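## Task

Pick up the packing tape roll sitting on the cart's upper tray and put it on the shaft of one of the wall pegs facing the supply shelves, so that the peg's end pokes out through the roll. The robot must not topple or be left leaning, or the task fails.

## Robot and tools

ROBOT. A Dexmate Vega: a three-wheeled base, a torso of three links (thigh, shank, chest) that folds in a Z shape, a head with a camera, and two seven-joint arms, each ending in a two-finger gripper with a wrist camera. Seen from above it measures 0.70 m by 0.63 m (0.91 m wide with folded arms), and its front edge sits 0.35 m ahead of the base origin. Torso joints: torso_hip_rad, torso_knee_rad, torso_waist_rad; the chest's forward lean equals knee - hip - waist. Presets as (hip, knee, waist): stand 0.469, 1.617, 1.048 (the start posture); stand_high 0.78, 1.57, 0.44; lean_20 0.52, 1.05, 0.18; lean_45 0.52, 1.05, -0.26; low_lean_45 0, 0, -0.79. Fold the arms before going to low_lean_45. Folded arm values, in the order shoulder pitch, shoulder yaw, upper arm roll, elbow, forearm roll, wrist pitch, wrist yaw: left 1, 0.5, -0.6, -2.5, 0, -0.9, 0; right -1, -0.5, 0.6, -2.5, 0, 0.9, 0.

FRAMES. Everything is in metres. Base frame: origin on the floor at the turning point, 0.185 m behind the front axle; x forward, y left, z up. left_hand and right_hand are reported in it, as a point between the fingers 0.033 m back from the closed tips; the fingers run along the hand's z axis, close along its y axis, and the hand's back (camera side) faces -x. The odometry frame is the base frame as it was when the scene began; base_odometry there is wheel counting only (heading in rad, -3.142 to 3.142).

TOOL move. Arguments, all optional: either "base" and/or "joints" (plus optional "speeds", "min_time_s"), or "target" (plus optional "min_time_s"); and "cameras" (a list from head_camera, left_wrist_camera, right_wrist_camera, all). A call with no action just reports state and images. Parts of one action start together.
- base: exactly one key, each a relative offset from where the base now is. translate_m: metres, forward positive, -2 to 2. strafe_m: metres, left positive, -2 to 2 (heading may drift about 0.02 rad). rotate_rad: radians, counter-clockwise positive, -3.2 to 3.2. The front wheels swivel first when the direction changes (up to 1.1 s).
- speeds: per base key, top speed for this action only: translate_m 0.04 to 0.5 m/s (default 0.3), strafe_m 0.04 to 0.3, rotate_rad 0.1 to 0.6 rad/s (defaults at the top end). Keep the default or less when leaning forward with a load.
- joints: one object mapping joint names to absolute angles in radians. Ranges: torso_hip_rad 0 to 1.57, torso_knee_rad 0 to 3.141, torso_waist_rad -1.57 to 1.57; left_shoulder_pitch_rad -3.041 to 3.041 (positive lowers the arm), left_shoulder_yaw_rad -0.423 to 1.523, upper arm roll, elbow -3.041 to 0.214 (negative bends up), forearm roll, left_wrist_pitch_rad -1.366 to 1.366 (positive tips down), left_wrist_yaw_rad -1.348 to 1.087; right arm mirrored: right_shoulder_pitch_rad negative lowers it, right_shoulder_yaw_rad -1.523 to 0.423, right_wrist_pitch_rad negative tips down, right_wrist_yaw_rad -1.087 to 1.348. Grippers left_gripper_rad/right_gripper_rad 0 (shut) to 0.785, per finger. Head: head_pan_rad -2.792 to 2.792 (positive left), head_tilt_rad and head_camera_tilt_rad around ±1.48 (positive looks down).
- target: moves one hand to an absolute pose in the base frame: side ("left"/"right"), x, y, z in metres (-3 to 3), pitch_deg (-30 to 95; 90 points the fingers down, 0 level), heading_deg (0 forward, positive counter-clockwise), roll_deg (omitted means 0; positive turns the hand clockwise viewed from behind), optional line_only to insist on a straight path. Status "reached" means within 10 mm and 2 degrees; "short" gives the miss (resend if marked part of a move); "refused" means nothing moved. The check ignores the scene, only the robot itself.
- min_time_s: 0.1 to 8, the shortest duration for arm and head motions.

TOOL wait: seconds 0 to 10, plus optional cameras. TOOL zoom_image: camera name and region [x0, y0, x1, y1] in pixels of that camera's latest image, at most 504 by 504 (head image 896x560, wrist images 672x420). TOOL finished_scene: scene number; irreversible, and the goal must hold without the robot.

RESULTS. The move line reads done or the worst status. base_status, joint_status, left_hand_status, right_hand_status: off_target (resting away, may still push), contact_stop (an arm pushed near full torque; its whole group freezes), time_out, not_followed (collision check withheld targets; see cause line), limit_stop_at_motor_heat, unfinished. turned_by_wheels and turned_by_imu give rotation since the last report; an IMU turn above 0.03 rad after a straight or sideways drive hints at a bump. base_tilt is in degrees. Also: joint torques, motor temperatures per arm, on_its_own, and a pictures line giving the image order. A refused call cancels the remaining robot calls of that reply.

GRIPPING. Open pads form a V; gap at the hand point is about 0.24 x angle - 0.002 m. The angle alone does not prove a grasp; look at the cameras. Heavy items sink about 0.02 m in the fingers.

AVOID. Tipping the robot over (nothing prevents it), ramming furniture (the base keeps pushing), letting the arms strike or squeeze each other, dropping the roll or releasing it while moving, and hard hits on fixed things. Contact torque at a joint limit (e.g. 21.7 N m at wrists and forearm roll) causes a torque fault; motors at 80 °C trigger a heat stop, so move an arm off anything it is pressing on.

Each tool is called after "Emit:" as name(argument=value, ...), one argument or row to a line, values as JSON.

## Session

Emit:
move(
  joints={"head_pan_rad": 0},
  cameras=["head_camera"],
)

Emit:
move(
  joints={"head_pan_rad": -1.3},
  cameras=["head_camera"],
)

Emit:
move(
  joints={"head_pan_rad": -2.6},
  cameras=["head_camera"],
)

Emit:
move(
  joints={"head_pan_rad": 2.3},
  cameras=["head_camera"],
)

Emit:
move(
  joints={"head_pan_rad": 1.2},
  cameras=["head_camera"],
)

Scene clock: 0.33 s.
Joint torques (N m): left_arm=[7.31 0.25 0.67 -1.43 -0.41 -0.98 0.47] | right_arm=[-5.44 2.03 -0.15 -2.63 -0.19 1.74 -0.15]
Motor temperatures (°C): left_arm=[33 32 33 31 36 34 38] | right_arm=[33 30 37 33 36 32 37]
move: done
base_odometry: x=+0.000 y=+0.000 heading=+0.000
turned_by_wheels: +0.000
turned_by_imu: +0.000
base_tilt: forward=-0.7 right=-0.8
base_status: not commanded
joint_positions: torso_hip_rad=+0.469 torso_knee_rad=+1.617 torso_waist_rad=+1.048 left_shoulder_pitch_rad=+2.204 left_shoulder_yaw_rad=+0.007 left_upper_arm_roll_rad=-0.002 left_elbow_rad=-1.113 left_forearm_roll_rad=+0.001 left_wrist_pitch_rad=-0.497 left_wrist_yaw_rad=-0.002 left_gripper_rad=+0.005 right_shoulder_pitch_rad=-2.185 right_shoulder_yaw_rad=-0.018 right_upper_arm_roll_rad=-0.016 right_elbow_rad=-1.094 right_forearm_roll_rad=+0.005 right_wrist_pitch_rad=+0.495 right_wrist_yaw_rad=+0.018 right_gripper_rad=+0.005 head_pan_rad=+0.000 head_tilt_rad=+0.000 head_camera_tilt_rad=+0.000
joint_status: all done
chest: x=-0.0112 y=+0.0000 z=+1.4155 quat_wxyz=(+0.999, +0.000, +0.050, +0.000) (m; base frame)
left_hand: x=+0.1783 y=+0.2331 z=+0.6285 quat_wxyz=(+0.424, +0.004, +0.905, +0.002) pitch_deg=+39.8 heading_deg=+0.0 roll_deg=+0.5 back=up (m; base frame)
right_hand: x=+0.1827 y=-0.2218 z=+0.6249 quat_wxyz=(+0.423, -0.013, +0.906, +0.012) pitch_deg=+39.9 heading_deg=+2.4 roll_deg=+0.8 back=up (m; base frame)
pictures: head_camera

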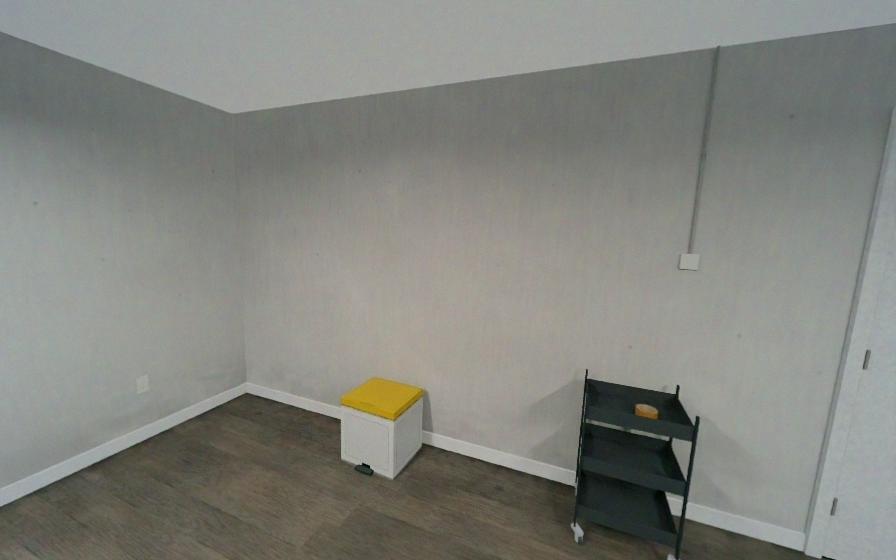

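Scene clock: 1.87 s.
Joint torques (N m): left_arm=[6.51 1.02 2.01 -1.88 -0.02 -1.78 0.1] | right_arm=[-6.58 0.16 -0.52 -2.68 -0.12 2.26 0.03]
move: done
base_odometry: x=+0.000 y=+0.000 heading=+0.000
turned_by_wheels: +0.000
turned_by_imu: +0.000
base_tilt: forward=-0.6 right=-0.7
base_status: not commanded
joint_positions: torso_hip_rad=+0.469 torso_knee_rad=+1.617 torso_waist_rad=+1.048 left_shoulder_pitch_rad=+2.204 left_shoulder_yaw_rad=+0.007 left_upper_arm_roll_rad=-0.002 left_elbow_rad=-1.113 left_forearm_roll_rad=+0.001 left_wrist_pitch_rad=-0.497 left_wrist_yaw_rad=-0.002 left_gripper_rad=+0.005 right_shoulder_pitch_rad=-2.185 right_shoulder_yaw_rad=-0.018 right_upper_arm_roll_rad=-0.016 right_elbow_rad=-1.094 right_forearm_roll_rad=+0.005 right_wrist_pitch_rad=+0.495 right_wrist_yaw_rad=+0.018 right_gripper_rad=+0.005 head_pan_rad=-1.299 head_tilt_rad=+0.000 head_camera_tilt_rad=+0.000
joint_status: all done
chest: x=-0.0112 y=+0.0000 z=+1.4155 quat_wxyz=(+0.999, +0.000, +0.050, +0.000) (m; base frame)
left_hand: x=+0.1783 y=+0.2331 z=+0.6285 quat_wxyz=(+0.424, +0.004, +0.905, +0.002) pitch_deg=+39.8 heading_deg=+0.0 roll_deg=+0.5 back=up (m; base frame)
right_hand: x=+0.1827 y=-0.2218 z=+0.6249 quat_wxyz=(+0.423, -0.013, +0.906, +0.012) pitch_deg=+39.9 heading_deg=+2.4 roll_deg=+0.8 back=up (m; base frame)
pictures: head_camera
camera_calibration:
head_camera: T_world_to_cam=[[-0.960685, -0.246382, 0.127986, -0.241106], [-0.138527, 0.0258652, -0.990021, 1.4941], [0.240613, -0.968828, -0.0589789, 0.0696435], [0, 0, 0, 1]] pos_world=[-0.0414111, -0.0305767, 1.51415]

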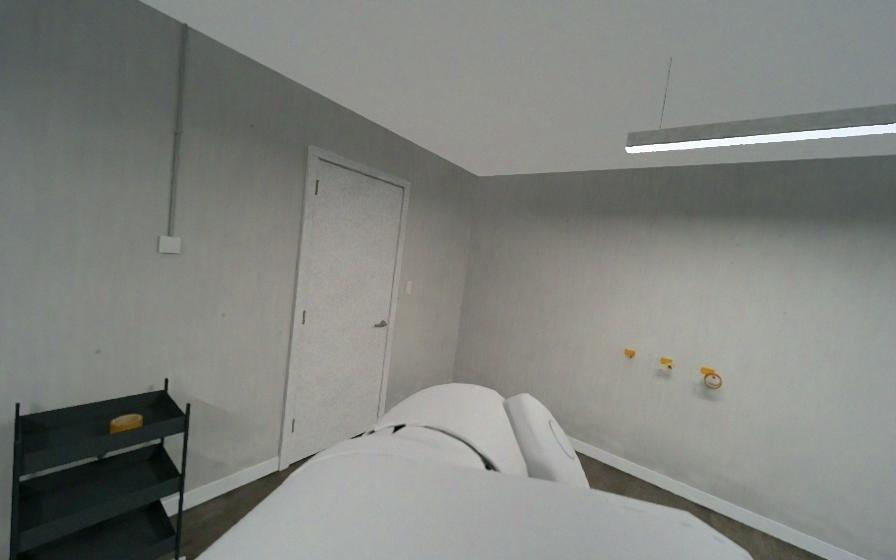

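Scene clock: 3.40 s.
Joint torques (N m): left_arm=[7.39 -0.83 1.71 -1.38 -0.2 -0.96 0.51] | right_arm=[-7.4 0.56 -0.19 -1.99 -0.12 1.99 0.03]
move: done
base_odometry: x=+0.000 y=+0.000 heading=+0.000
turned_by_wheels: +0.000
turned_by_imu: +0.000
base_tilt: forward=-0.4 right=-0.9
base_status: not commanded
joint_positions: torso_hip_rad=+0.469 torso_knee_rad=+1.617 torso_waist_rad=+1.048 left_shoulder_pitch_rad=+2.204 left_shoulder_yaw_rad=+0.007 left_upper_arm_roll_rad=-0.002 left_elbow_rad=-1.113 left_forearm_roll_rad=+0.001 left_wrist_pitch_rad=-0.497 left_wrist_yaw_rad=-0.002 left_gripper_rad=+0.005 right_shoulder_pitch_rad=-2.185 right_shoulder_yaw_rad=-0.018 right_upper_arm_roll_rad=-0.016 right_elbow_rad=-1.094 right_forearm_roll_rad=+0.005 right_wrist_pitch_rad=+0.495 right_wrist_yaw_rad=+0.018 right_gripper_rad=+0.005 head_pan_rad=-2.599 head_tilt_rad=+0.000 head_camera_tilt_rad=+0.000
joint_status: all done
chest: x=-0.0112 y=+0.0000 z=+1.4155 quat_wxyz=(+0.999, +0.000, +0.050, +0.000) (m; base frame)
left_hand: x=+0.1783 y=+0.2331 z=+0.6285 quat_wxyz=(+0.424, +0.004, +0.905, +0.002) pitch_deg=+39.8 heading_deg=+0.0 roll_deg=+0.5 back=up (m; base frame)
right_hand: x=+0.1827 y=-0.2218 z=+0.6249 quat_wxyz=(+0.423, -0.013, +0.906, +0.012) pitch_deg=+39.9 heading_deg=+2.4 roll_deg=+0.8 back=up (m; base frame)
pictures: head_camera
camera_calibration:
head_camera: T_world_to_cam=[[-0.490908, 0.867447, 0.0808955, -0.134503], [-0.0852234, 0.0445947, -0.995363, 1.50623], [-0.867033, -0.495526, 0.0520349, -0.181602], [0, 0, 0, 1]] pos_world=[-0.0951175, -0.0404843, 1.51957]

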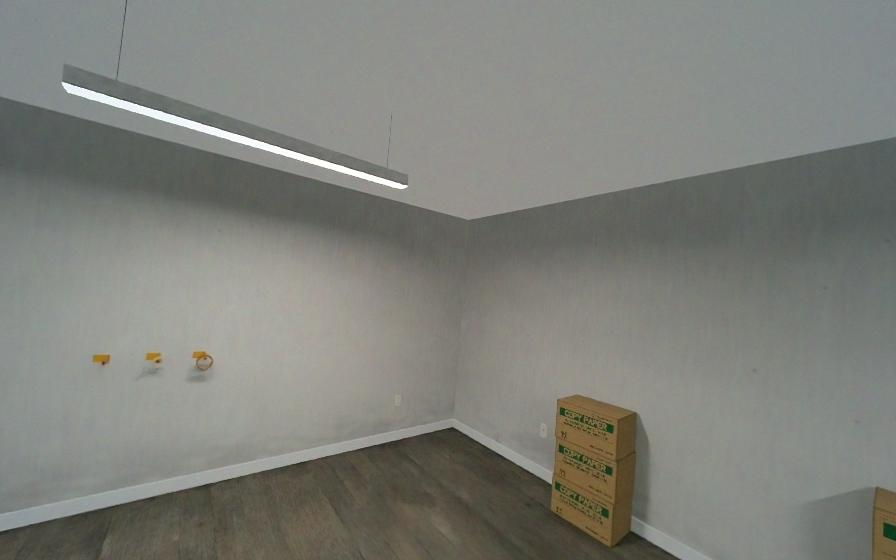

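Scene clock: 7.33 s.
Joint torques (N m): left_arm=[5.78 -0.73 2.16 0.36 -0.14 -1.8 -0.21] | right_arm=[-7.18 2.61 -0.59 -3.46 -0.08 1.62 0.09]
move: done
base_odometry: x=+0.000 y=+0.000 heading=+0.000
turned_by_wheels: +0.000
turned_by_imu: +0.000
base_tilt: forward=-0.6 right=-0.7
base_status: not commanded
joint_positions: torso_hip_rad=+0.469 torso_knee_rad=+1.617 torso_waist_rad=+1.048 left_shoulder_pitch_rad=+2.204 left_shoulder_yaw_rad=+0.007 left_upper_arm_roll_rad=-0.002 left_elbow_rad=-1.113 left_forearm_roll_rad=+0.001 left_wrist_pitch_rad=-0.497 left_wrist_yaw_rad=-0.002 left_gripper_rad=+0.005 right_shoulder_pitch_rad=-2.185 right_shoulder_yaw_rad=-0.018 right_upper_arm_roll_rad=-0.016 right_elbow_rad=-1.094 right_forearm_roll_rad=+0.005 right_wrist_pitch_rad=+0.495 right_wrist_yaw_rad=+0.018 right_gripper_rad=+0.005 head_pan_rad=+2.299 head_tilt_rad=+0.000 head_camera_tilt_rad=+0.000
joint_status: all done
chest: x=-0.0112 y=+0.0000 z=+1.4155 quat_wxyz=(+0.999, +0.000, +0.050, +0.000) (m; base frame)
left_hand: x=+0.1783 y=+0.2331 z=+0.6285 quat_wxyz=(+0.424, +0.004, +0.905, +0.002) pitch_deg=+39.8 heading_deg=+0.0 roll_deg=+0.5 back=up (m; base frame)
right_hand: x=+0.1827 y=-0.2218 z=+0.6249 quat_wxyz=(+0.423, -0.013, +0.906, +0.012) pitch_deg=+39.9 heading_deg=+2.4 roll_deg=+0.8 back=up (m; base frame)
pictures: head_camera
camera_calibration:
head_camera: T_world_to_cam=[[0.759826, 0.648598, -0.0445544, 0.149436], [-0.0534534, -0.00597387, -0.998552, 1.51342], [-0.647926, 0.761107, 0.0301307, -0.131987], [0, 0, 0, 1]] pos_world=[-0.118165, 0.0125732, 1.52187]

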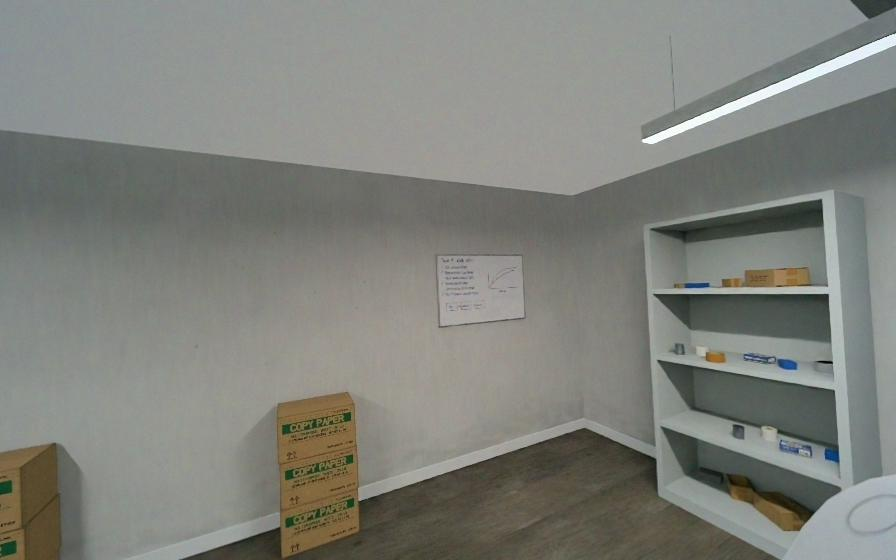

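Scene clock: 8.73 s.
Joint torques (N m): left_arm=[6.74 2.89 0.91 -3.28 0.03 -1.07 0.25] | right_arm=[-6.22 0.67 -0.35 -2.09 0.05 1.99 0.07]
move: done
base_odometry: x=+0.000 y=+0.000 heading=+0.000
turned_by_wheels: +0.000
turned_by_imu: +0.000
base_tilt: forward=-0.7 right=-0.7
base_status: not commanded
joint_positions: torso_hip_rad=+0.469 torso_knee_rad=+1.617 torso_waist_rad=+1.048 left_shoulder_pitch_rad=+2.204 left_shoulder_yaw_rad=+0.007 left_upper_arm_roll_rad=-0.002 left_elbow_rad=-1.113 left_forearm_roll_rad=+0.001 left_wrist_pitch_rad=-0.497 left_wrist_yaw_rad=-0.002 left_gripper_rad=+0.005 right_shoulder_pitch_rad=-2.185 right_shoulder_yaw_rad=-0.018 right_upper_arm_roll_rad=-0.016 right_elbow_rad=-1.094 right_forearm_roll_rad=+0.005 right_wrist_pitch_rad=+0.495 right_wrist_yaw_rad=+0.018 right_gripper_rad=+0.005 head_pan_rad=+1.201 head_tilt_rad=+0.000 head_camera_tilt_rad=+0.000
joint_status: all done
chest: x=-0.0112 y=+0.0000 z=+1.4155 quat_wxyz=(+0.999, +0.000, +0.050, +0.000) (m; base frame)
left_hand: x=+0.1783 y=+0.2331 z=+0.6285 quat_wxyz=(+0.424, +0.004, +0.905, +0.002) pitch_deg=+39.8 heading_deg=+0.0 roll_deg=+0.5 back=up (m; base frame)
right_hand: x=+0.1827 y=-0.2218 z=+0.6249 quat_wxyz=(+0.423, -0.013, +0.906, +0.012) pitch_deg=+39.9 heading_deg=+2.4 roll_deg=+0.8 back=up (m; base frame)
pictures: head_camera
camera_calibration:
head_camera: T_world_to_cam=[[0.922007, -0.382372, -0.0607776, 0.186134], [-0.0839204, -0.0441231, -0.995495, 1.50655], [0.377968, 0.922954, -0.0727706, 0.100907], [0, 0, 0, 1]] pos_world=[-0.0833258, 0.0445133, 1.51842]

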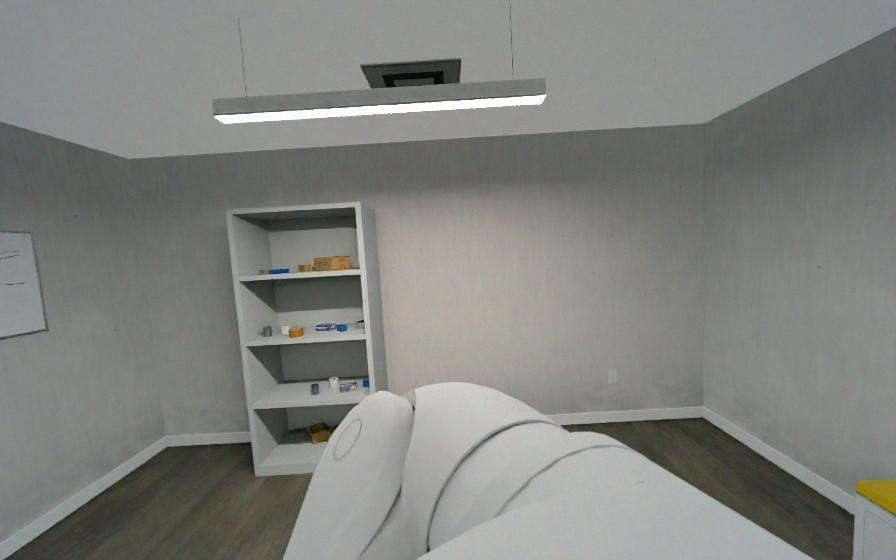

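Emit:
move(
  base={"rotate_rad":-0.38},
  joints={"head_pan_rad":0,"head_camera_tilt_rad":0.5},
  cameras=["head_camera"],
)

Emit:
move(
  target={"side":"right","x":0.38,"y":-0.2,"z":1.02,"pitch_deg":70,"heading_deg":0},
)

Scene clock: 24.43 s.
Joint torques (N m): left_arm=[7.27 -2.22 -0.99 -1.63 0.22 -2.98 0.15] | right_arm=[-6.4 1.36 -0.04 -2.17 0 2.37 -0.03]
move: done
base_odometry: x=+0.001 y=+0.000 heading=-0.380
turned_by_wheels: -0.380
turned_by_imu: -0.379
base_tilt: forward=-0.6 right=-1.0
base_status: done
joint_positions: torso_hip_rad=+0.469 torso_knee_rad=+1.617 torso_waist_rad=+1.048 left_shoulder_pitch_rad=+2.204 left_shoulder_yaw_rad=+0.007 left_upper_arm_roll_rad=-0.002 left_elbow_rad=-1.113 left_forearm_roll_rad=+0.001 left_wrist_pitch_rad=-0.497 left_wrist_yaw_rad=-0.002 left_gripper_rad=+0.005 right_shoulder_pitch_rad=-2.185 right_shoulder_yaw_rad=-0.018 right_upper_arm_roll_rad=-0.016 right_elbow_rad=-1.094 right_forearm_roll_rad=+0.005 right_wrist_pitch_rad=+0.495 right_wrist_yaw_rad=+0.018 right_gripper_rad=+0.005 head_pan_rad=+0.001 head_tilt_rad=+0.000 head_camera_tilt_rad=+0.499
joint_status: all done
chest: x=-0.0112 y=+0.0000 z=+1.4155 quat_wxyz=(+0.999, +0.000, +0.050, +0.000) (m; base frame)
left_hand: x=+0.1783 y=+0.2331 z=+0.6285 quat_wxyz=(+0.424, +0.004, +0.905, +0.002) pitch_deg=+39.8 heading_deg=+0.0 roll_deg=+0.5 back=up (m; base frame)
right_hand: x=+0.1827 y=-0.2218 z=+0.6249 quat_wxyz=(+0.423, -0.013, +0.906, +0.012) pitch_deg=+39.9 heading_deg=+2.4 roll_deg=+0.8 back=up (m; base frame)
pictures: head_camera
camera_calibration:
head_camera: T_world_to_cam=[[-0.0000555676, -0.999257, 0.0385541, -0.0332677], [-0.592714, -0.031019, -0.804816, 1.184], [0.805413, -0.0228962, -0.592271, 0.904477], [0, 0, 0, 1]] pos_world=[-0.0267038, 0.0241928, 1.48988]

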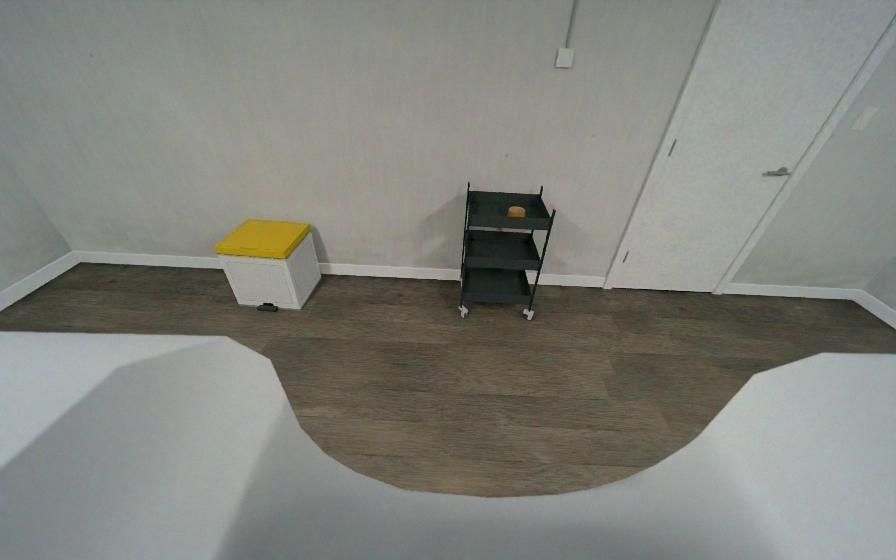

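Scene clock: 31.67 s.
Joint torques (N m): left_arm=[6.69 2.15 2.86 -2.36 1.07 -2.62 0.14] | right_arm=[21.96 -4.08 3.44 -3.9 0.06 -0.38 0.42]
move: done
base_odometry: x=+0.001 y=+0.000 heading=-0.380
turned_by_wheels: +0.000
turned_by_imu: -0.001
base_tilt: forward=-0.6 right=-0.7
base_status: not commanded
joint_positions: torso_hip_rad=+0.469 torso_knee_rad=+1.617 torso_waist_rad=+1.048 left_shoulder_pitch_rad=+2.204 left_shoulder_yaw_rad=+0.007 left_upper_arm_roll_rad=-0.002 left_elbow_rad=-1.113 left_forearm_roll_rad=+0.001 left_wrist_pitch_rad=-0.497 left_wrist_yaw_rad=-0.002 left_gripper_rad=+0.005 right_shoulder_pitch_rad=-0.415 right_shoulder_yaw_rad=-1.399 right_upper_arm_roll_rad=-1.321 right_elbow_rad=-2.553 right_forearm_roll_rad=-0.665 right_wrist_pitch_rad=+0.364 right_wrist_yaw_rad=+1.345 right_gripper_rad=+0.005 head_pan_rad=+0.001 head_tilt_rad=+0.000 head_camera_tilt_rad=+0.499
joint_status: not commanded
chest: x=-0.0112 y=+0.0000 z=+1.4155 quat_wxyz=(+0.999, +0.000, +0.050, +0.000) (m; base frame)
left_hand: x=+0.1783 y=+0.2331 z=+0.6285 quat_wxyz=(+0.424, +0.004, +0.905, +0.002) pitch_deg=+39.8 heading_deg=+0.0 roll_deg=+0.5 back=up (m; base frame)
right_hand: x=+0.3798 y=-0.1982 z=+1.0190 quat_wxyz=(+0.002, -0.985, +0.000, -0.172) pitch_deg=+70.2 heading_deg=+0.8 roll_deg=+0.8 back=down (m; base frame)
right_hand_status: reached (checked arc [the straight line was blocked; over the whole arc the hand travels 0.95 m to end 0.44 m from its start, up to 0.31 m off the straight line; right_shoulder_pitch_rad turns most, 1.77 rad; on the way or at its end the hand turns up to 179 deg from its attitude at the start], planned for 5.9 s): 2 mm and 0.3 deg off.
pictures: none

Emit:
move(
  base={"strafe_m":-0.22},
  joints={"right_gripper_rad":0.35,"right_shoulder_pitch_rad":1.17,"right_shoulder_yaw_rad":-1.314,"right_upper_arm_roll_rad":-2.32,"right_elbow_rad":-2.509,"right_forearm_roll_rad":-0.117,"right_wrist_pitch_rad":0.422,"right_wrist_yaw_rad":1.345},
)

Emit:
move(
  base={"translate_m":0.95},
  joints={"torso_hip_rad":0.3,"torso_knee_rad":1.6,"torso_waist_rad":0.75,"head_camera_tilt_rad":0.7},
  cameras=["head_camera","right_wrist_camera"],
)

Scene clock: 50.43 s.
Joint torques (N m): left_arm=[9.3 1.37 1.63 -1.79 -0.2 -2.49 0.68] | right_arm=[22.82 8.04 2.57 3.06 0.36 -0.48 -0.24]
move: done
base_odometry: x=-0.081 y=-0.203 heading=-0.384
turned_by_wheels: -0.004
turned_by_imu: -0.004
base_tilt: forward=-0.4 right=-0.7
base_status: done
joint_positions: torso_hip_rad=+0.469 torso_knee_rad=+1.617 torso_waist_rad=+1.048 left_shoulder_pitch_rad=+2.204 left_shoulder_yaw_rad=+0.007 left_upper_arm_roll_rad=-0.002 left_elbow_rad=-1.113 left_forearm_roll_rad=+0.001 left_wrist_pitch_rad=-0.497 left_wrist_yaw_rad=-0.002 left_gripper_rad=+0.005 right_shoulder_pitch_rad=+1.165 right_shoulder_yaw_rad=-1.314 right_upper_arm_roll_rad=-2.317 right_elbow_rad=-2.509 right_forearm_roll_rad=-0.119 right_wrist_pitch_rad=+0.422 right_wrist_yaw_rad=+1.345 right_gripper_rad=+0.350 head_pan_rad=+0.000 head_tilt_rad=+0.000 head_camera_tilt_rad=+0.499
joint_status: all done
chest: x=-0.0112 y=+0.0000 z=+1.4155 quat_wxyz=(+0.999, +0.000, +0.050, +0.000) (m; base frame)
left_hand: x=+0.1783 y=+0.2331 z=+0.6285 quat_wxyz=(+0.424, +0.004, +0.905, +0.002) pitch_deg=+39.8 heading_deg=+0.0 roll_deg=+0.5 back=up (m; base frame)
right_hand: x=+0.3948 y=-0.1987 z=+1.2460 quat_wxyz=(+0.001, -0.975, -0.001, -0.221) pitch_deg=+64.5 heading_deg=+0.4 roll_deg=+0.3 back=down (m; base frame)
pictures: none

Scene clock: 56.30 s.
Joint torques (N m): left_arm=[15.96 -1.4 -1.84 -0.46 0.44 -0.58 0.55] | right_arm=[23.69 6.46 2.06 -0.37 0.65 0.06 -0.24]
move: done
base_odometry: x=+0.799 y=-0.559 heading=-0.383
turned_by_wheels: +0.001
turned_by_imu: -0.004
base_tilt: forward=-0.5 right=-0.7
base_status: done
joint_positions: torso_hip_rad=+0.300 torso_knee_rad=+1.600 torso_waist_rad=+0.750 left_shoulder_pitch_rad=+2.204 left_shoulder_yaw_rad=+0.007 left_upper_arm_roll_rad=-0.002 left_elbow_rad=-1.113 left_forearm_roll_rad=+0.001 left_wrist_pitch_rad=-0.497 left_wrist_yaw_rad=-0.002 left_gripper_rad=+0.005 right_shoulder_pitch_rad=+1.170 right_shoulder_yaw_rad=-1.314 right_upper_arm_roll_rad=-2.320 right_elbow_rad=-2.509 right_forearm_roll_rad=-0.117 right_wrist_pitch_rad=+0.422 right_wrist_yaw_rad=+1.345 right_gripper_rad=+0.350 head_pan_rad=+0.000 head_tilt_rad=+0.000 head_camera_tilt_rad=+0.699
joint_status: all done
chest: x=+0.2867 y=+0.0000 z=+1.3273 quat_wxyz=(+0.962, +0.000, +0.272, +0.000) (m; base frame)
left_hand: x=+0.1150 y=+0.2331 z=+0.5363 quat_wxyz=(+0.212, +0.004, +0.977, +0.001) pitch_deg=+65.6 heading_deg=-0.1 roll_deg=+0.4 back=up (m; base frame)
right_hand: x=+0.5785 y=-0.1988 z=+0.9986 quat_wxyz=(+0.001, -1.000, +0.000, +0.002) pitch_deg=+89.7 heading_deg=+0.0 roll_deg=+0.0 (m; base frame)
pictures: head_camera, right_wrist_camera
camera_calibration:
head_camera: T_world_to_cam=[[0.0231126, -0.999252, 0.0309881, -0.0259003], [-0.958921, -0.0309243, -0.281981, 0.681679], [0.282729, -0.0231979, -0.958919, 1.24981], [0, 0, 0, 1]] pos_world=[0.300917, 0.0241925, 1.39149]
right_wrist_camera: T_world_to_cam=[[-0.0010443, 0.999151, -0.0411763, 0.244356], [0.995418, 0.00497581, 0.0954935, -0.613678], [0.0956173, -0.0408879, -0.994578, 1.07766], [0, 0, 0, 1]] pos_world=[0.508078, -0.197032, 1.14049]

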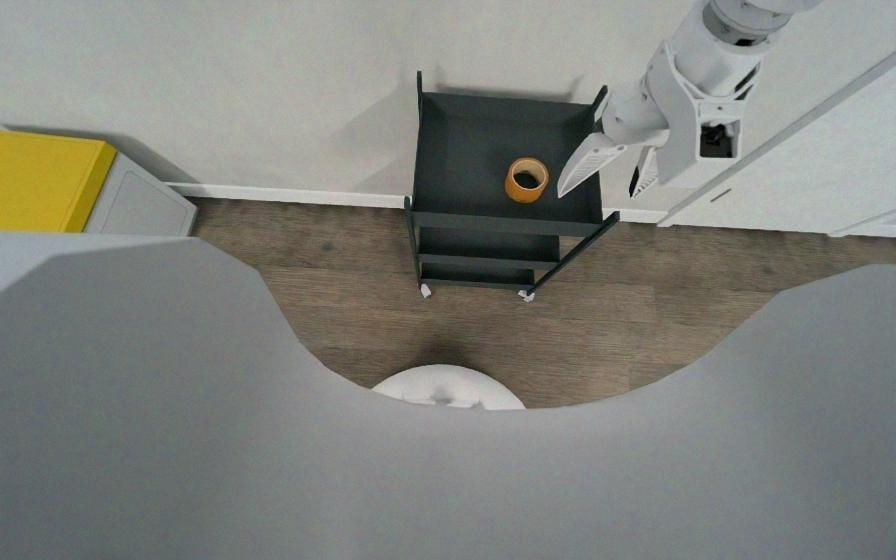

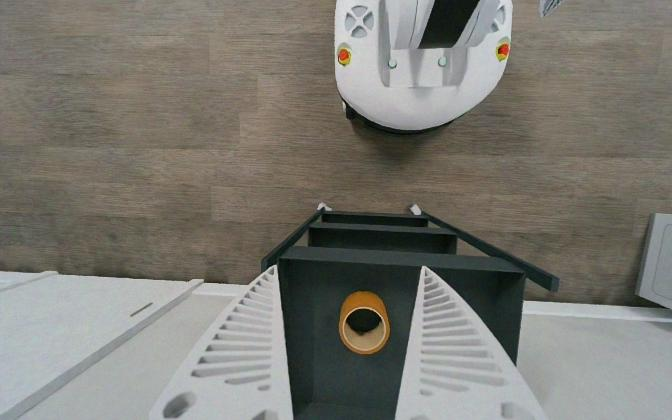

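Emit:
move(
  base={"translate_m":0.09},
  joints={"right_gripper_rad":0.22},
)

Emit:
move(
  target={"side":"right","x":0.672,"y":-0.214,"z":0.82,"pitch_deg":90,"heading_deg":0,"line_only":true},
  cameras=["head_camera","right_wrist_camera"],
)

Emit:
zoom_image(
  camera="right_wrist_camera",
  region=[250, 170, 500, 340],
)

Emit:
zoom_image(
  camera="head_camera",
  region=[440, 120, 620, 260],
)

Scene clock: 71.53 s.
Joint torques (N m): left_arm=[17.5 0.21 1.1 0.48 0.68 -1.12 0.02] | right_arm=[23.45 6.87 2.9 0.18 0.96 0.11 -0.13]
move: done
base_odometry: x=+0.883 y=-0.593 heading=-0.382
turned_by_wheels: +0.001
turned_by_imu: +0.000
base_tilt: forward=-0.5 right=-0.8
base_status: done
joint_positions: torso_hip_rad=+0.300 torso_knee_rad=+1.600 torso_waist_rad=+0.750 left_shoulder_pitch_rad=+2.204 left_shoulder_yaw_rad=+0.007 left_upper_arm_roll_rad=-0.002 left_elbow_rad=-1.113 left_forearm_roll_rad=+0.001 left_wrist_pitch_rad=-0.497 left_wrist_yaw_rad=-0.002 left_gripper_rad=+0.005 right_shoulder_pitch_rad=+1.170 right_shoulder_yaw_rad=-1.314 right_upper_arm_roll_rad=-2.320 right_elbow_rad=-2.509 right_forearm_roll_rad=-0.117 right_wrist_pitch_rad=+0.422 right_wrist_yaw_rad=+1.345 right_gripper_rad=+0.220 head_pan_rad=+0.000 head_tilt_rad=+0.000 head_camera_tilt_rad=+0.699
joint_status: all done
chest: x=+0.2867 y=+0.0000 z=+1.3273 quat_wxyz=(+0.962, +0.000, +0.272, +0.000) (m; base frame)
left_hand: x=+0.1150 y=+0.2331 z=+0.5363 quat_wxyz=(+0.212, +0.004, +0.977, +0.001) pitch_deg=+65.6 heading_deg=-0.1 roll_deg=+0.4 back=up (m; base frame)
right_hand: x=+0.5785 y=-0.1988 z=+0.9986 quat_wxyz=(+0.001, -1.000, +0.000, +0.002) pitch_deg=+89.7 heading_deg=+0.0 roll_deg=+0.0 (m; base frame)
pictures: none

Scene clock: 74.90 s.
Joint torques (N m): left_arm=[16.15 -0.36 -1.37 1.34 0.67 -1.35 0.12] | right_arm=[7.97 4.55 10.46 -0.16 -0.07 -0.26 -0.39]
move: done
base_odometry: x=+0.883 y=-0.593 heading=-0.382
turned_by_wheels: +0.000
turned_by_imu: +0.000
base_tilt: forward=-0.5 right=-0.9
base_status: not commanded
joint_positions: torso_hip_rad=+0.300 torso_knee_rad=+1.600 torso_waist_rad=+0.750 left_shoulder_pitch_rad=+2.204 left_shoulder_yaw_rad=+0.007 left_upper_arm_roll_rad=-0.002 left_elbow_rad=-1.113 left_forearm_roll_rad=+0.001 left_wrist_pitch_rad=-0.497 left_wrist_yaw_rad=-0.002 left_gripper_rad=+0.005 right_shoulder_pitch_rad=+0.732 right_shoulder_yaw_rad=-0.973 right_upper_arm_roll_rad=-2.319 right_elbow_rad=-1.987 right_forearm_roll_rad=-0.485 right_wrist_pitch_rad=+0.448 right_wrist_yaw_rad=+0.911 right_gripper_rad=+0.220 head_pan_rad=+0.000 head_tilt_rad=+0.000 head_camera_tilt_rad=+0.699
joint_status: not commanded
chest: x=+0.2867 y=+0.0000 z=+1.3273 quat_wxyz=(+0.962, +0.000, +0.272, +0.000) (m; base frame)
left_hand: x=+0.1150 y=+0.2331 z=+0.5363 quat_wxyz=(+0.212, +0.004, +0.977, +0.001) pitch_deg=+65.6 heading_deg=-0.1 roll_deg=+0.4 back=up (m; base frame)
right_hand: x=+0.6715 y=-0.2141 z=+0.8213 quat_wxyz=(+0.000, -1.000, +0.000, +0.000) pitch_deg=+90.0 heading_deg=+0.0 roll_deg=+0.0 (m; base frame)
right_hand_status: reached (straight line, planned for 2.0 s): 1 mm and 0.0 deg off.
pictures: head_camera, right_wrist_camera
camera_calibration:
head_camera: T_world_to_cam=[[0.0231126, -0.999252, 0.0309881, -0.0259003], [-0.958921, -0.0309243, -0.281981, 0.681679], [0.282729, -0.0231979, -0.958919, 1.24981], [0, 0, 0, 1]] pos_world=[0.300917, 0.0241925, 1.39149]
right_wrist_camera: T_world_to_cam=[[0.000363073, 0.999019, -0.0442714, 0.253919], [0.994995, 0.00406279, 0.0998402, -0.692723], [0.0999222, -0.044086, -0.994018, 0.887801], [0, 0, 0, 1]] pos_world=[0.600452, -0.211716, 0.962893]

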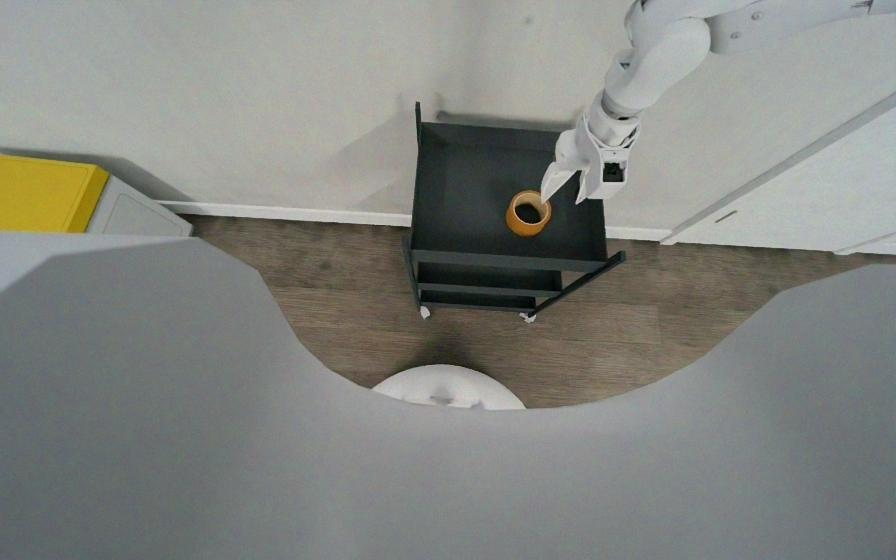

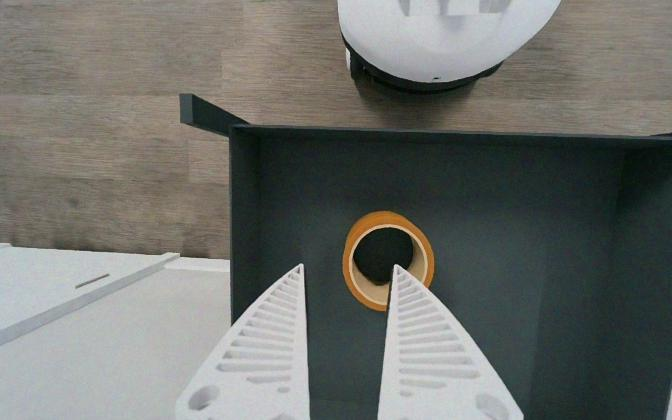

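Scaled by 2.016 from the camera's 672x420 image, which has a finer 960x600 frame.

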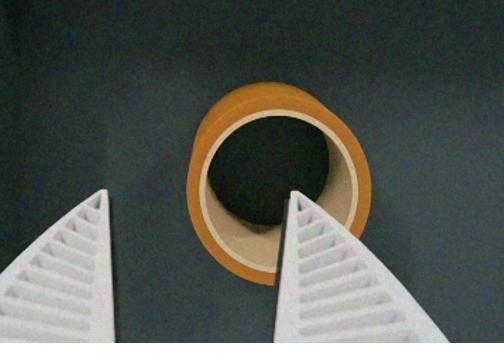

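Scaled by 2.800 from the camera's 896x560 image, which has a finer 960x600 frame.

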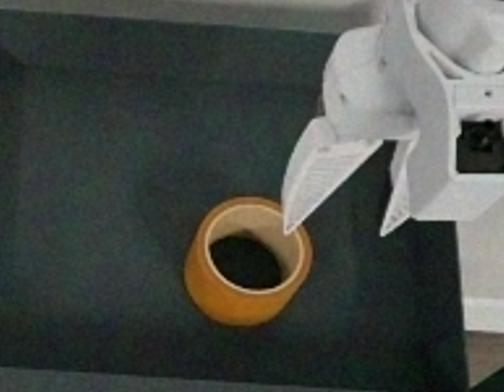

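Emit:
move(
  target={"side":"right","x":0.685,"y":-0.219,"z":0.79,"pitch_deg":90,"heading_deg":0,"line_only":true},
)

Emit:
move(
  target={"side":"right","x":0.685,"y":-0.219,"z":0.729,"pitch_deg":90,"heading_deg":0,"line_only":true},
  cameras=["head_camera","right_wrist_camera"],
)

Emit:
zoom_image(
  camera="right_wrist_camera",
  region=[250, 170, 500, 340],
)

Scene clock: 87.00 s.
Joint torques (N m): left_arm=[18.73 -0.35 1.98 1.31 -0.31 -0.4 0.31] | right_arm=[11.1 4.6 10.34 0.59 -0.08 0.19 -0.44]
move: done
base_odometry: x=+0.883 y=-0.593 heading=-0.382
turned_by_wheels: +0.000
turned_by_imu: +0.000
base_tilt: forward=-0.6 right=-0.8
base_status: not commanded
joint_positions: torso_hip_rad=+0.300 torso_knee_rad=+1.600 torso_waist_rad=+0.750 left_shoulder_pitch_rad=+2.204 left_shoulder_yaw_rad=+0.007 left_upper_arm_roll_rad=-0.002 left_elbow_rad=-1.113 left_forearm_roll_rad=+0.001 left_wrist_pitch_rad=-0.497 left_wrist_yaw_rad=-0.002 left_gripper_rad=+0.005 right_shoulder_pitch_rad=+0.662 right_shoulder_yaw_rad=-0.915 right_upper_arm_roll_rad=-2.313 right_elbow_rad=-1.876 right_forearm_roll_rad=-0.526 right_wrist_pitch_rad=+0.460 right_wrist_yaw_rad=+0.840 right_gripper_rad=+0.220 head_pan_rad=+0.000 head_tilt_rad=+0.000 head_camera_tilt_rad=+0.699
joint_status: not commanded
chest: x=+0.2867 y=+0.0000 z=+1.3273 quat_wxyz=(+0.962, +0.000, +0.272, +0.000) (m; base frame)
left_hand: x=+0.1150 y=+0.2331 z=+0.5363 quat_wxyz=(+0.212, +0.004, +0.977, +0.001) pitch_deg=+65.6 heading_deg=-0.1 roll_deg=+0.4 back=up (m; base frame)
right_hand: x=+0.6846 y=-0.2190 z=+0.7912 quat_wxyz=(+0.000, -1.000, +0.000, +0.000) pitch_deg=+90.0 heading_deg=+0.0 roll_deg=+0.0 (m; base frame)
right_hand_status: reached (straight line, planned for 0.7 s): 1 mm and 0.0 deg off.
pictures: none

Scene clock: 88.93 s.
Joint torques (N m): left_arm=[17.2 -0.77 -0.02 -0.1 0.03 -1.21 -0.08] | right_arm=[10.95 3.49 2.45 -0.02 -0.28 0.71 -0.52]
move: done
base_odometry: x=+0.883 y=-0.593 heading=-0.382
turned_by_wheels: +0.000
turned_by_imu: +0.000
base_tilt: forward=-0.5 right=-0.7
base_status: not commanded
joint_positions: torso_hip_rad=+0.300 torso_knee_rad=+1.600 torso_waist_rad=+0.750 left_shoulder_pitch_rad=+2.204 left_shoulder_yaw_rad=+0.007 left_upper_arm_roll_rad=-0.002 left_elbow_rad=-1.113 left_forearm_roll_rad=+0.001 left_wrist_pitch_rad=-0.497 left_wrist_yaw_rad=-0.002 left_gripper_rad=+0.005 right_shoulder_pitch_rad=+0.525 right_shoulder_yaw_rad=-0.827 right_upper_arm_roll_rad=-2.313 right_elbow_rad=-1.742 right_forearm_roll_rad=-0.598 right_wrist_pitch_rad=+0.414 right_wrist_yaw_rad=+0.740 right_gripper_rad=+0.220 head_pan_rad=+0.000 head_tilt_rad=+0.000 head_camera_tilt_rad=+0.699
joint_status: not commanded
chest: x=+0.2867 y=+0.0000 z=+1.3273 quat_wxyz=(+0.962, +0.000, +0.272, +0.000) (m; base frame)
left_hand: x=+0.1150 y=+0.2331 z=+0.5363 quat_wxyz=(+0.212, +0.004, +0.977, +0.001) pitch_deg=+65.6 heading_deg=-0.1 roll_deg=+0.4 back=up (m; base frame)
right_hand: x=+0.6854 y=-0.2189 z=+0.7311 quat_wxyz=(+0.000, -1.000, +0.000, +0.000) pitch_deg=+90.0 heading_deg=+0.0 roll_deg=+0.0 (m; base frame)
right_hand_status: reached (straight line, planned for 0.8 s): 2 mm and 0.0 deg off.
pictures: head_camera, right_wrist_camera
camera_calibration:
head_camera: T_world_to_cam=[[0.0231126, -0.999252, 0.0309881, -0.0259003], [-0.958921, -0.0309243, -0.281981, 0.681679], [0.282729, -0.0231979, -0.958919, 1.24981], [0, 0, 0, 1]] pos_world=[0.300917, 0.0241925, 1.39149]
right_wrist_camera: T_world_to_cam=[[0.000145317, 0.999036, -0.0438925, 0.25472], [0.994945, 0.00426318, 0.100328, -0.697767], [0.100419, -0.0436852, -0.993986, 0.796196], [0, 0, 0, 1]] pos_world=[0.61425, -0.216718, 0.872594]

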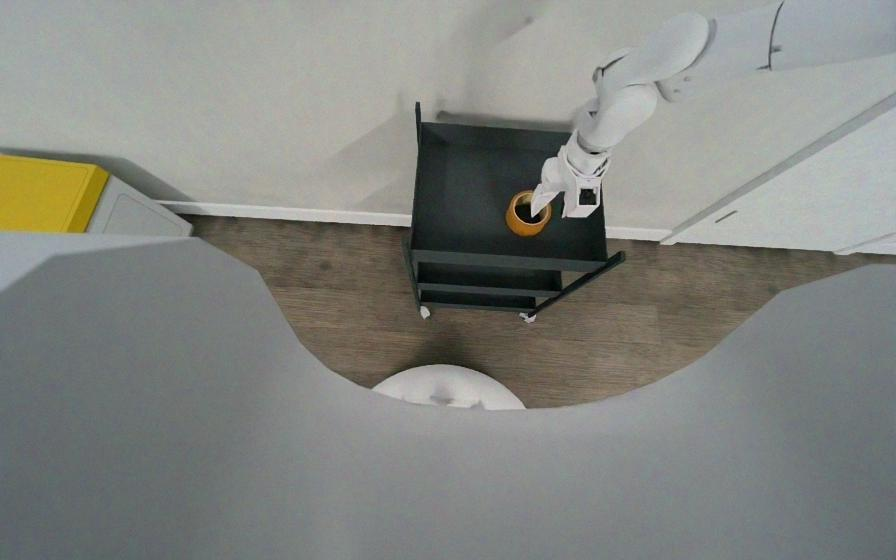

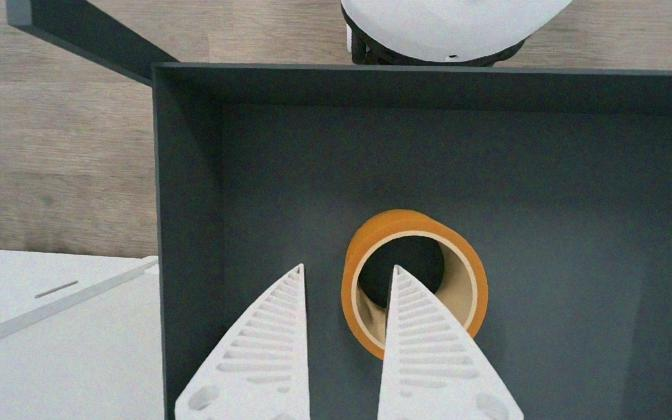

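Scaled by 2.016 from the camera's 672x420 image, which has a finer 960x600 frame.

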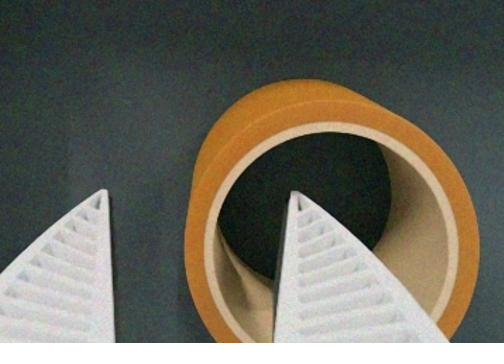

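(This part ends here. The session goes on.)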